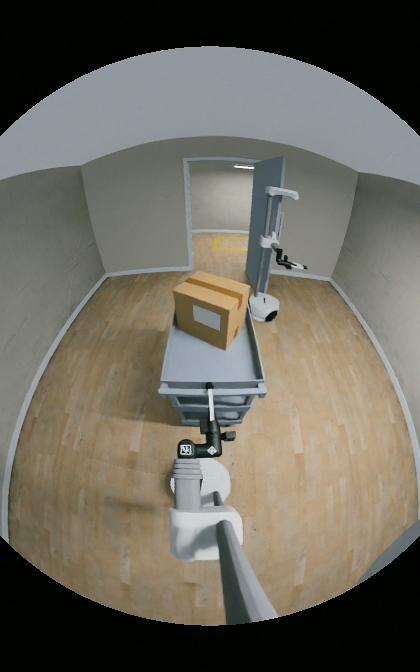

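Call:
move:
  blocking: false
  r2: {"base":{"translate_m":0.35},"pace":"slow"}
  cameras: []

Call:
wait:
  seconds: 5
  cameras: ["r2_head_camera","r1_head_left_camera","r1_head_right_camera"]

Scene clock: 505.50 s.
move: r2 moving
r1: as last shown
r1.base_tilt: forward=-1.6 right=+1.2
r1.lidar_m: 1.53 2.61 1.90 1.81 1.76 0.26 0.26 1.62 1.75 2.93 3.02 0.93
r1.motor_effort: lift_m=+22(22) arm_m=+4(4) wheel_0=-6(7) wheel_1=+7(7) wheel_2=+8(8)
r1.servo_current: wrist_yaw_rad=33(65) wrist_pitch_rad=52(52) wrist_roll_rad=46(52) gripper_m=46(46)
r1.contact_limits: strafe_m 0.4
r2.base_odometry: x=-0.372 y=-1.213 heading=-2.043
r2.turned_by_wheels: +0.000
r2.turned_by_imu: +0.000
r2.base_tilt: forward=-0.7 right=+0.1
r2.lidar_m: 0.37 0.40 2.27 2.20 2.32 2.69 2.64 2.81 2.58 2.53 2.68 0.41
r2.base_status: translate_m moving
r2.joint_positions: lift_m=+0.690 arm_m=+0.000 wrist_yaw_rad=+0.001 wrist_pitch_rad=+0.008 wrist_roll_rad=+1.569 gripper_m=-0.029
r2.joint_status: not commanded
r2.measured_speeds: translate_m=+0.050 strafe_m=-0.001 rotate_rad=-0.001 lift_m=+0.000 arm_m=+0.000 wrist_yaw_rad=-0.016 wrist_pitch_rad=+0.000 wrist_roll_rad=+0.000
r2.motor_effort: lift_m=+21(21) arm_m=-3(4) wheel_0=+8(12) wheel_1=+6(6) wheel_2=-11(13)
r2.servo_current: wrist_yaw_rad=46(59) wrist_pitch_rad=46(59) wrist_roll_rad=59(59) gripper_m=98(98)
r2.hand_pose: x=+0.4593 y=-0.0873 z=+0.8657 quat_wxyz=(+0.708, +0.706, +0.003, -0.003) (m; r2's base frame)
r2.wrist_depth_mm: - - - 163 224 1430 1138 / - - - 164 225 798 - / - - 496 166 227 820 - / - 484 469 167 228 831 - / - - 521 168 229 842 - / - - 185 169 179 - - / - - - - 233 1576 -
pictures: none
No camera images: "cameras" was empty.

Scene clock: 509.77 s.
earlier move: r2 done
r1.base_odometry: x=-1.700 y=+0.949 heading=-2.950
r1.turned_by_wheels: +0.000
r1.turned_by_imu: +0.000
r1.base_tilt: forward=-1.6 right=+1.3
r1.lidar_m: 4.57 2.63 1.89 1.81 1.74 0.26 0.25 1.62 1.73 2.91 0.77 0.68
r1.base_status: not commanded
r1.joint_positions: lift_m=+0.700 arm_m=+0.000 wrist_yaw_rad=+1.497 wrist_pitch_rad=+0.003 wrist_roll_rad=+0.000 gripper_m=-0.030
r1.joint_status: not commanded
r1.measured_speeds: all 0
r1.motor_effort: lift_m=+22(22) arm_m=+3(4) wheel_0=-6(7) wheel_1=+7(7) wheel_2=+8(8)
r1.servo_current: wrist_yaw_rad=39(78) wrist_pitch_rad=39(52) wrist_roll_rad=39(72) gripper_m=46(52)
r1.contact_limits: strafe_m 0.4
r1.hand_pose: x=+0.2792 y=+0.2812 z=+0.8770 quat_wxyz=(+0.733, -0.001, +0.001, +0.681) (m; r1's base frame)
r1.wrist_depth_mm: - - - - - - - / - - - - - - - / - - - - - - - / - - - - - - - / - - - - - - - / - - 180 200 172 - - / - 137 166 - 148 - -
r2.base_odometry: x=-0.525 y=-1.514 heading=-2.043
r2.turned_by_wheels: +0.000
r2.turned_by_imu: +0.000
r2.base_tilt: forward=-0.7 right=+0.1
r2.lidar_m: 0.39 0.41 2.27 2.20 2.32 3.06 2.99 3.17 2.60 2.55 2.72 0.42
r2.base_status: done
r2.joint_positions: lift_m=+0.690 arm_m=+0.000 wrist_yaw_rad=-0.002 wrist_pitch_rad=+0.008 wrist_roll_rad=+1.569 gripper_m=-0.029
r2.joint_status: not commanded
r2.measured_speeds: all 0
r2.motor_effort: lift_m=+21(21) arm_m=-4(4) wheel_0=+1(12) wheel_1=+4(8) wheel_2=-6(14)
r2.servo_current: wrist_yaw_rad=33(59) wrist_pitch_rad=52(59) wrist_roll_rad=52(65) gripper_m=91(104)
r2.hand_pose: x=+0.4591 y=-0.0880 z=+0.8657 quat_wxyz=(+0.708, +0.706, +0.002, -0.003) (m; r2's base frame)
r2.wrist_depth_mm: - 1336 1537 160 219 1229 - / - - - 162 222 798 - / - - 477 164 225 842 - / - 488 473 166 226 831 - / - - 521 167 230 842 - / - - 185 169 179 - - / - - - - 234 1576 -
wait: 4.27 of 5 s (r2 has come to rest)
pictures: r1_head_left_camera, r1_head_right_camera, r2_head_camera
Images, in order (width x height): r1_head_left_camera 420x672, r1_head_right_camera 420x672, r2_head_camera 420x560.

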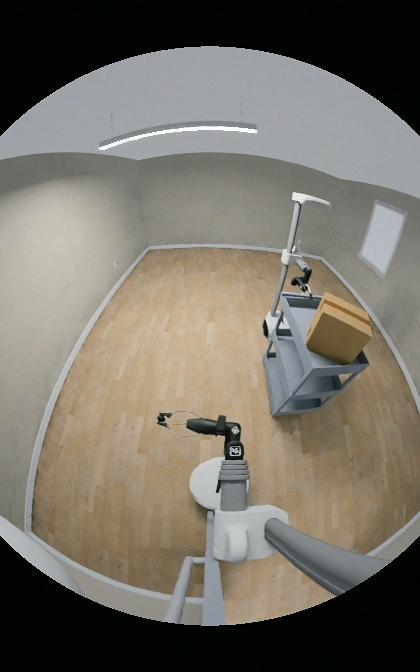

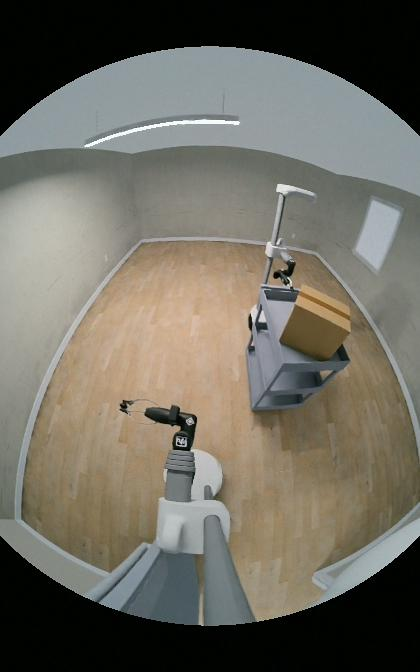

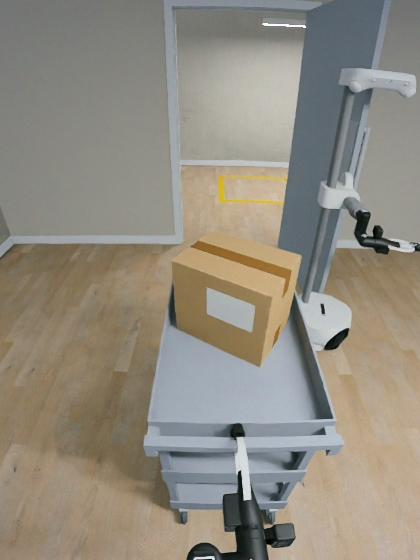

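Call:
move:
  blocking: false
  r2: {"base":{"translate_m":0.45,"strafe_m":-0.08},"pace":"slow"}
  cameras: []

Call:
wait:
  seconds: 6
  cameras: ["r2_head_camera","r2_head_left_camera","r1_head_left_camera","r1_head_right_camera"]

Scene clock: 516.67 s.
move: r2 moving
r1: as last shown
r1.lidar_m: 4.56 2.59 1.86 1.80 1.74 0.25 0.25 1.64 1.73 2.90 0.75 0.63
r1.motor_effort: lift_m=+22(22) arm_m=+4(4) wheel_0=-6(6) wheel_1=+7(7) wheel_2=+8(8)
r1.servo_current: wrist_yaw_rad=52(59) wrist_pitch_rad=39(46) wrist_roll_rad=46(65) gripper_m=39(52)
r1.contact_limits: strafe_m 0.4
r1.wrist_depth_mm: - - - - - - - / - - - - - - - / - - - - - - - / - - - - - - - / - - - - - - - / - - 181 200 172 - - / - 137 167 - 148 - -
r2.base_odometry: x=-0.533 y=-1.524 heading=-2.043
r2.turned_by_wheels: +0.000
r2.turned_by_imu: +0.001
r2.base_tilt: forward=-0.6 right=+0.1
r2.lidar_m: 0.39 0.43 2.25 2.18 2.34 3.06 2.98 3.17 2.59 2.55 2.73 0.41
r2.base_status: translate_m moving; strafe_m moving
r2.joint_positions: lift_m=+0.690 arm_m=+0.000 wrist_yaw_rad=-0.002 wrist_pitch_rad=+0.008 wrist_roll_rad=+1.569 gripper_m=-0.029
r2.joint_status: not commanded
r2.measured_speeds: translate_m=+0.049 strafe_m=-0.009 rotate_rad=+0.002 lift_m=+0.000 arm_m=+0.000 wrist_yaw_rad=+0.000 wrist_pitch_rad=+0.000 wrist_roll_rad=+0.000
r2.motor_effort: lift_m=+21(21) arm_m=-4(4) wheel_0=+6(10) wheel_1=+7(7) wheel_2=-11(12)
r2.servo_current: wrist_yaw_rad=46(52) wrist_pitch_rad=46(59) wrist_roll_rad=46(46) gripper_m=91(98)
r2.hand_pose: x=+0.4591 y=-0.0880 z=+0.8657 quat_wxyz=(+0.708, +0.706, +0.002, -0.003) (m; r2's base frame)
r2.wrist_depth_mm: - 1397 1576 160 220 1182 - / - - - 162 222 732 - / - - 484 164 224 809 - / - 492 473 166 227 831 - / - - 525 167 229 831 - / - - 184 169 179 - - / - - - - 235 1576 -
pictures: none
No camera images: "cameras" was empty.

Scene clock: 522.00 s.
earlier move: r2 done
r1.base_odometry: x=-1.700 y=+0.949 heading=-2.950
r1.turned_by_wheels: +0.000
r1.turned_by_imu: +0.000
r1.base_tilt: forward=-1.6 right=+1.2
r1.lidar_m: 4.54 2.62 1.89 1.80 1.75 0.25 0.25 1.62 1.74 0.43 0.42 0.56
r1.base_status: not commanded
r1.joint_positions: lift_m=+0.700 arm_m=+0.000 wrist_yaw_rad=+1.497 wrist_pitch_rad=+0.003 wrist_roll_rad=+0.000 gripper_m=-0.030
r1.joint_status: not commanded
r1.measured_speeds: all 0
r1.motor_effort: lift_m=+22(22) arm_m=+4(4) wheel_0=-6(6) wheel_1=+7(7) wheel_2=+8(8)
r1.servo_current: wrist_yaw_rad=59(72) wrist_pitch_rad=39(52) wrist_roll_rad=46(65) gripper_m=46(52)
r1.contact_limits: strafe_m 0.4
r1.hand_pose: x=+0.2792 y=+0.2812 z=+0.8770 quat_wxyz=(+0.733, -0.001, +0.001, +0.681) (m; r1's base frame)
r1.wrist_depth_mm: - - - - - - - / - - - - - - - / - - - - - - - / - - - - - - - / - - - - - - - / - - 180 199 172 - - / - 137 167 - 149 - -
r2.base_odometry: x=-0.801 y=-1.878 heading=-2.042
r2.turned_by_wheels: +0.000
r2.turned_by_imu: +0.002
r2.base_tilt: forward=-0.7 right=+0.1
r2.lidar_m: 0.37 0.39 2.28 2.24 2.40 3.48 3.47 3.30 2.55 2.49 1.16 0.41
r2.base_status: done
r2.joint_positions: lift_m=+0.690 arm_m=+0.000 wrist_yaw_rad=+0.000 wrist_pitch_rad=+0.008 wrist_roll_rad=+1.569 gripper_m=-0.029
r2.joint_status: not commanded
r2.measured_speeds: all 0
r2.motor_effort: lift_m=+21(21) arm_m=-4(4) wheel_0=+7(12) wheel_1=+4(8) wheel_2=-5(12)
r2.servo_current: wrist_yaw_rad=46(59) wrist_pitch_rad=52(59) wrist_roll_rad=52(65) gripper_m=91(104)
r2.hand_pose: x=+0.4593 y=-0.0874 z=+0.8657 quat_wxyz=(+0.708, +0.706, +0.003, -0.003) (m; r2's base frame)
r2.wrist_depth_mm: - - - 169 230 1430 976 / - - - 169 231 1537 - / - - 535 169 229 809 - / - 473 462 230 230 842 - / - - 508 170 231 842 - / - - 185 169 178 - - / - - - - - 1537 -
wait: 5.33 of 6 s (r2 has come to rest)
pictures: r1_head_left_camera, r1_head_right_camera, r2_head_camera, r2_head_left_camera
Images, in order (width x height): r1_head_left_camera 420x672, r1_head_right_camera 420x672, r2_head_camera 420x560, r2_head_left_camera 420x672.

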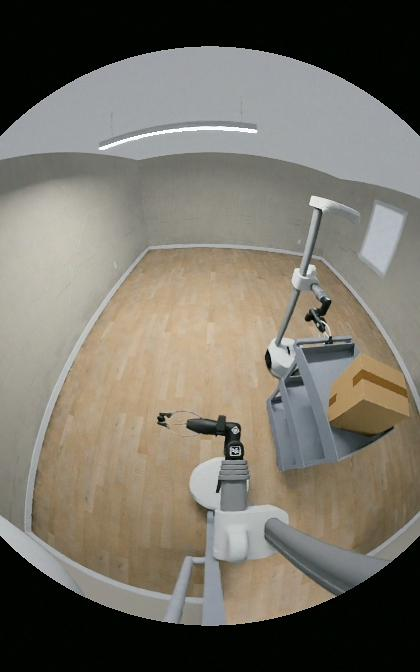

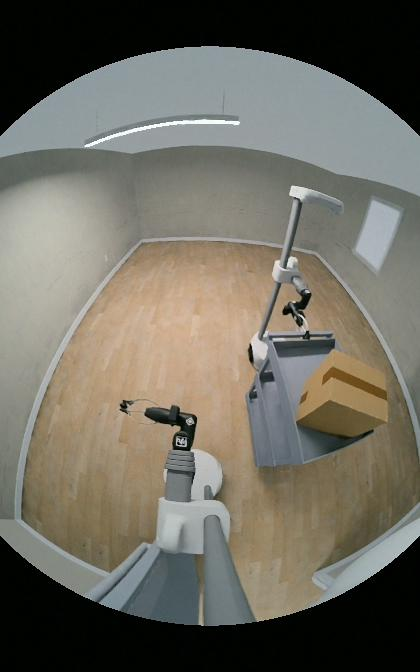

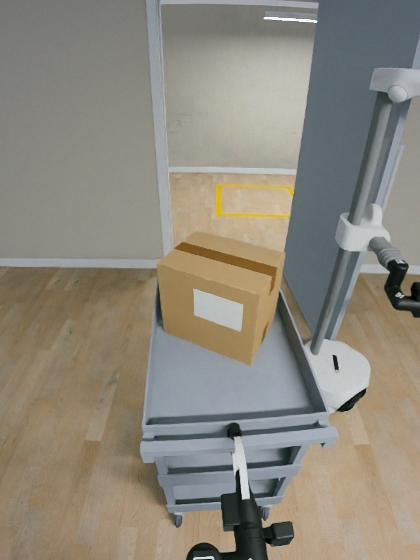

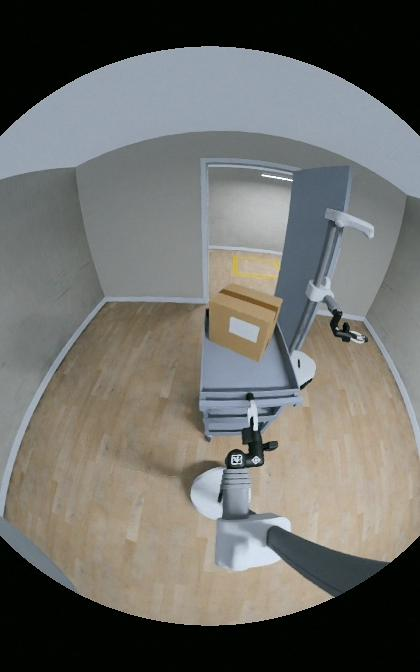

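Call:
move:
  blocking: false
  r2: {"base":{"rotate_rad":-0.1},"pace":"slow"}
  cameras: []

Call:
wait:
  seconds: 1.2
  cameras: ["r2_head_camera"]

Call:
move:
  blocking: false
  r2: {"base":{"translate_m":0.35,"strafe_m":-0.04},"pace":"slow","contact_limits":{"translate_m":0.4}}
  cameras: []

Call:
wait:
  seconds: 5
  cameras: ["r2_head_camera","r2_head_left_camera","r1_head_left_camera","r1_head_right_camera"]

Scene clock: 530.57 s.
move: r2 moving
r1: as last shown
r1.base_tilt: forward=-1.6 right=+1.3
r1.lidar_m: 4.55 2.60 1.88 1.81 1.76 0.25 0.25 1.63 1.75 0.43 0.44 0.56
r1.motor_effort: lift_m=+22(22) arm_m=+4(4) wheel_0=-5(6) wheel_1=+7(7) wheel_2=+8(8)
r1.servo_current: wrist_yaw_rad=65(72) wrist_pitch_rad=39(52) wrist_roll_rad=46(65) gripper_m=46(46)
r1.contact_limits: strafe_m 0.4
r1.wrist_depth_mm: - - - - - - - / - - - - - - - / - - - - - - - / - - - - - - - / - - - - - - - / - - 181 200 172 - - / - 137 167 - 149 - -
r2.base_odometry: x=-0.801 y=-1.878 heading=-2.133
r2.turned_by_wheels: -0.091
r2.turned_by_imu: -0.088
r2.base_tilt: forward=-0.7 right=+0.1
r2.lidar_m: 0.35 0.37 2.35 2.23 2.35 3.17 3.49 3.54 2.62 2.48 1.25 0.45
r2.base_status: rotate_rad moving
r2.joint_positions: lift_m=+0.690 arm_m=+0.000 wrist_yaw_rad=+0.004 wrist_pitch_rad=+0.008 wrist_roll_rad=+1.569 gripper_m=-0.029
r2.joint_status: not commanded
r2.measured_speeds: translate_m=+0.000 strafe_m=-0.001 rotate_rad=-0.148 lift_m=+0.000 arm_m=+0.000 wrist_yaw_rad=-0.034 wrist_pitch_rad=+0.000 wrist_roll_rad=+0.000
r2.motor_effort: lift_m=+21(21) arm_m=-4(4) wheel_0=+8(13) wheel_1=+5(8) wheel_2=+6(12)
r2.servo_current: wrist_yaw_rad=52(59) wrist_pitch_rad=46(59) wrist_roll_rad=59(59) gripper_m=104(104)
r2.hand_pose: x=+0.4596 y=-0.0863 z=+0.8657 quat_wxyz=(+0.708, +0.706, +0.004, -0.001) (m; r2's base frame)
r2.wrist_depth_mm: 976 1008 1160 191 257 976 866 / - - - 187 250 1537 504 / - - - 182 243 809 - / - - 488 179 238 - - / - - 480 175 235 831 - / - - 186 170 179 - - / - - 544 - 225 - -
pictures: none
No camera images: "cameras" was empty.

Scene clock: 531.00 s.
earlier move: r2 done
r1.base_odometry: x=-1.700 y=+0.949 heading=-2.950
r1.turned_by_wheels: +0.000
r1.turned_by_imu: +0.000
r1.base_tilt: forward=-1.6 right=+1.3
r1.lidar_m: 4.56 2.60 1.89 1.81 1.73 0.25 0.25 1.64 1.75 0.43 0.44 0.53
r1.base_status: not commanded
r1.joint_positions: lift_m=+0.700 arm_m=+0.000 wrist_yaw_rad=+1.497 wrist_pitch_rad=+0.003 wrist_roll_rad=+0.000 gripper_m=-0.030
r1.joint_status: not commanded
r1.measured_speeds: all 0
r1.motor_effort: lift_m=+22(22) arm_m=+4(4) wheel_0=-6(6) wheel_1=+7(7) wheel_2=+8(8)
r1.servo_current: wrist_yaw_rad=46(72) wrist_pitch_rad=39(52) wrist_roll_rad=46(65) gripper_m=46(52)
r1.contact_limits: strafe_m 0.4
r1.hand_pose: x=+0.2792 y=+0.2812 z=+0.8770 quat_wxyz=(+0.733, -0.001, +0.001, +0.681) (m; r1's base frame)
r1.wrist_depth_mm: - - - - - - - / - - - - - - - / - - - - - - - / - - - - - - - / - - - - - - - / - - 181 199 172 - - / - 136 167 - 148 - -
r2.base_odometry: x=-0.801 y=-1.878 heading=-2.141
r2.turned_by_wheels: -0.008
r2.turned_by_imu: -0.008
r2.base_tilt: forward=-0.7 right=+0.1
r2.lidar_m: 0.36 0.37 2.39 2.26 2.31 3.10 3.49 3.53 2.65 2.48 1.25 0.43
r2.base_status: done
r2.joint_positions: lift_m=+0.690 arm_m=+0.000 wrist_yaw_rad=+0.003 wrist_pitch_rad=+0.008 wrist_roll_rad=+1.569 gripper_m=-0.029
r2.joint_status: not commanded
r2.measured_speeds: all 0
r2.motor_effort: lift_m=+21(21) arm_m=-3(4) wheel_0=+2(13) wheel_1=+5(8) wheel_2=+6(12)
r2.servo_current: wrist_yaw_rad=46(59) wrist_pitch_rad=52(59) wrist_roll_rad=46(59) gripper_m=91(104)
r2.hand_pose: x=+0.4595 y=-0.0867 z=+0.8657 quat_wxyz=(+0.708, +0.706, +0.004, -0.002) (m; r2's base frame)
r2.wrist_depth_mm: - 991 991 195 262 991 854 / - - - 189 255 1499 521 / - - - 184 247 809 - / - - 500 181 240 - - / - 488 477 176 235 842 - / - - 185 170 179 - - / - - 539 - 224 - -
wait: 0.43 of 1.2 s (r2 has come to rest)
pictures: r2_head_camera
Images, in order (width x height): r2_head_camera 420x560.

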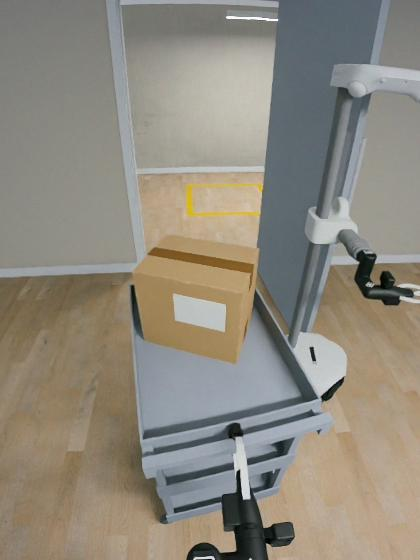

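Scene clock: 531.50 s.
move: r2 moving
r1: as last shown
r1.lidar_m: 4.54 2.60 1.86 1.80 1.73 0.26 0.27 1.61 1.71 0.44 0.42 0.53
r1.servo_current: wrist_yaw_rad=52(65) wrist_pitch_rad=39(59) wrist_roll_rad=52(65) gripper_m=46(52)
r1.contact_limits: strafe_m 0.4
r1.wrist_depth_mm: - - - - - - - / - - - - - - - / - - - - - - - / - - - - - - - / - - - - - - - / - - 180 199 172 - - / - 137 166 - 149 - -
r2.base_odometry: x=-0.809 y=-1.888 heading=-2.141
r2.turned_by_wheels: +0.000
r2.turned_by_imu: +0.000
r2.base_tilt: forward=-0.7 right=+0.1
r2.lidar_m: 0.36 0.35 2.37 2.25 2.32 3.12 3.48 3.54 2.60 2.51 1.25 0.46
r2.base_status: translate_m moving; strafe_m moving
r2.joint_positions: lift_m=+0.690 arm_m=+0.000 wrist_yaw_rad=-0.001 wrist_pitch_rad=+0.008 wrist_roll_rad=+1.569 gripper_m=-0.029
r2.joint_status: not commanded
r2.measured_speeds: translate_m=+0.049 strafe_m=-0.005 rotate_rad=+0.001 lift_m=+0.000 arm_m=+0.000 wrist_yaw_rad=-0.006 wrist_pitch_rad=+0.000 wrist_roll_rad=+0.000
r2.motor_effort: lift_m=+21(21) arm_m=-3(4) wheel_0=+3(10) wheel_1=+6(8) wheel_2=-12(12)
r2.servo_current: wrist_yaw_rad=52(59) wrist_pitch_rad=46(59) wrist_roll_rad=46(52) gripper_m=85(98)
r2.contact_limits: translate_m 0.4
r2.hand_pose: x=+0.4592 y=-0.0876 z=+0.8657 quat_wxyz=(+0.708, +0.706, +0.003, -0.003) (m; r2's base frame)
r2.wrist_depth_mm: - 976 991 197 266 301 831 / - - - 191 256 1464 512 / - - - 186 250 798 - / - - 525 181 241 798 - / - 484 473 176 235 831 - / - - 186 169 180 - - / - - 530 - 222 - -
pictures: none
No camera images: "cameras" was empty.

Scene clock: 535.80 s.
earlier move: r2 done
r1.base_odometry: x=-1.700 y=+0.949 heading=-2.950
r1.turned_by_wheels: +0.000
r1.turned_by_imu: +0.000
r1.base_tilt: forward=-1.6 right=+1.3
r1.lidar_m: 4.58 2.61 1.87 1.78 1.72 0.25 0.25 1.63 0.40 0.34 0.33 0.41
r1.base_status: not commanded
r1.joint_positions: lift_m=+0.700 arm_m=+0.000 wrist_yaw_rad=+1.497 wrist_pitch_rad=+0.003 wrist_roll_rad=+0.000 gripper_m=-0.030
r1.joint_status: not commanded
r1.measured_speeds: all 0
r1.motor_effort: lift_m=+22(22) arm_m=+4(4) wheel_0=-6(6) wheel_1=+7(7) wheel_2=+8(8)
r1.servo_current: wrist_yaw_rad=52(72) wrist_pitch_rad=46(59) wrist_roll_rad=39(65) gripper_m=39(52)
r1.contact_limits: strafe_m 0.4
r1.hand_pose: x=+0.2792 y=+0.2812 z=+0.8770 quat_wxyz=(+0.733, -0.001, +0.001, +0.681) (m; r1's base frame)
r1.wrist_depth_mm: - - - - - - - / - - - - - - - / - - - - - - - / - - - - - - - / - - - - - - - / - - 181 200 172 - - / - 137 166 - 148 - -
r2.base_odometry: x=-1.024 y=-2.151 heading=-2.141
r2.turned_by_wheels: +0.000
r2.turned_by_imu: +0.000
r2.base_tilt: forward=-0.7 right=+0.1
r2.lidar_m: 0.35 0.34 2.42 2.29 2.37 3.19 3.86 3.64 2.56 2.46 0.80 0.44
r2.base_status: done
r2.joint_positions: lift_m=+0.690 arm_m=+0.000 wrist_yaw_rad=-0.001 wrist_pitch_rad=+0.008 wrist_roll_rad=+1.569 gripper_m=-0.029
r2.joint_status: not commanded
r2.measured_speeds: all 0
r2.motor_effort: lift_m=+21(21) arm_m=-4(4) wheel_0=+2(10) wheel_1=+4(8) wheel_2=-7(13)
r2.servo_current: wrist_yaw_rad=33(65) wrist_pitch_rad=52(59) wrist_roll_rad=59(59) gripper_m=98(104)
r2.contact_limits: translate_m 0.4
r2.hand_pose: x=+0.4592 y=-0.0878 z=+0.8657 quat_wxyz=(+0.708, +0.706, +0.002, -0.003) (m; r2's base frame)
r2.wrist_depth_mm: - - - 209 278 297 297 / - - - 200 264 - 1138 / 1756 - - 190 254 1661 - / 1863 - 585 183 243 - - / 1863 477 469 178 235 831 - / - 496 186 169 179 - - / - 135 508 - 220 - -
wait: 4.30 of 5 s (r2 has come to rest)
pictures: r1_head_left_camera, r1_head_right_camera, r2_head_camera, r2_head_left_camera
Images, in order (width x height): r1_head_left_camera 420x672, r1_head_right_camera 420x672, r2_head_camera 420x560, r2_head_left_camera 420x672.

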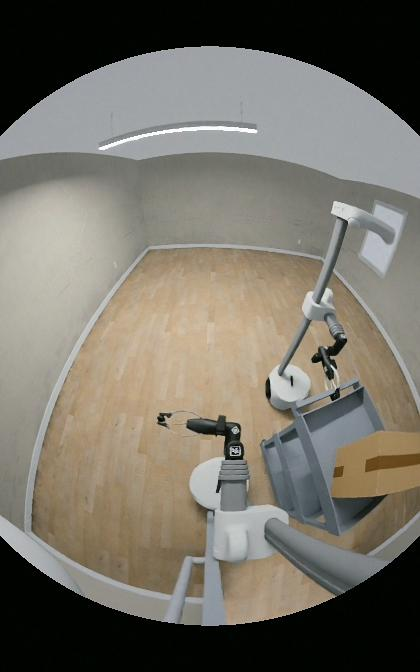

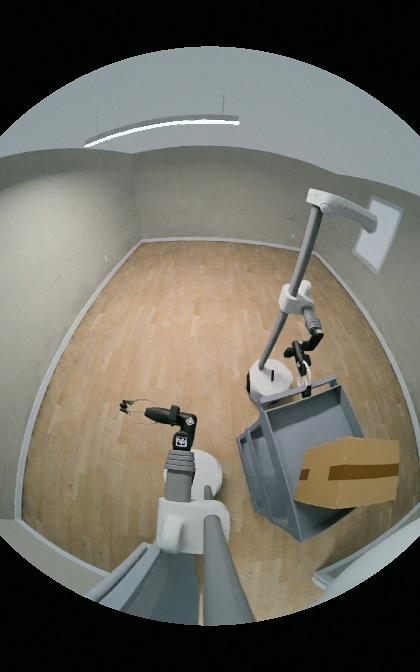

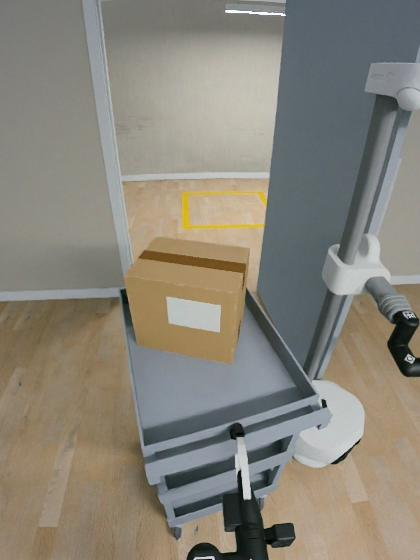

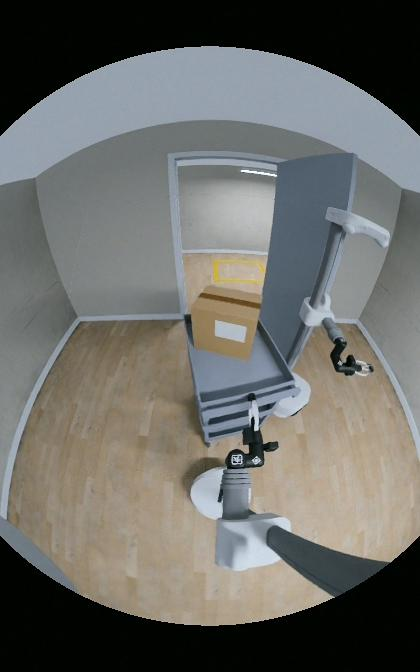

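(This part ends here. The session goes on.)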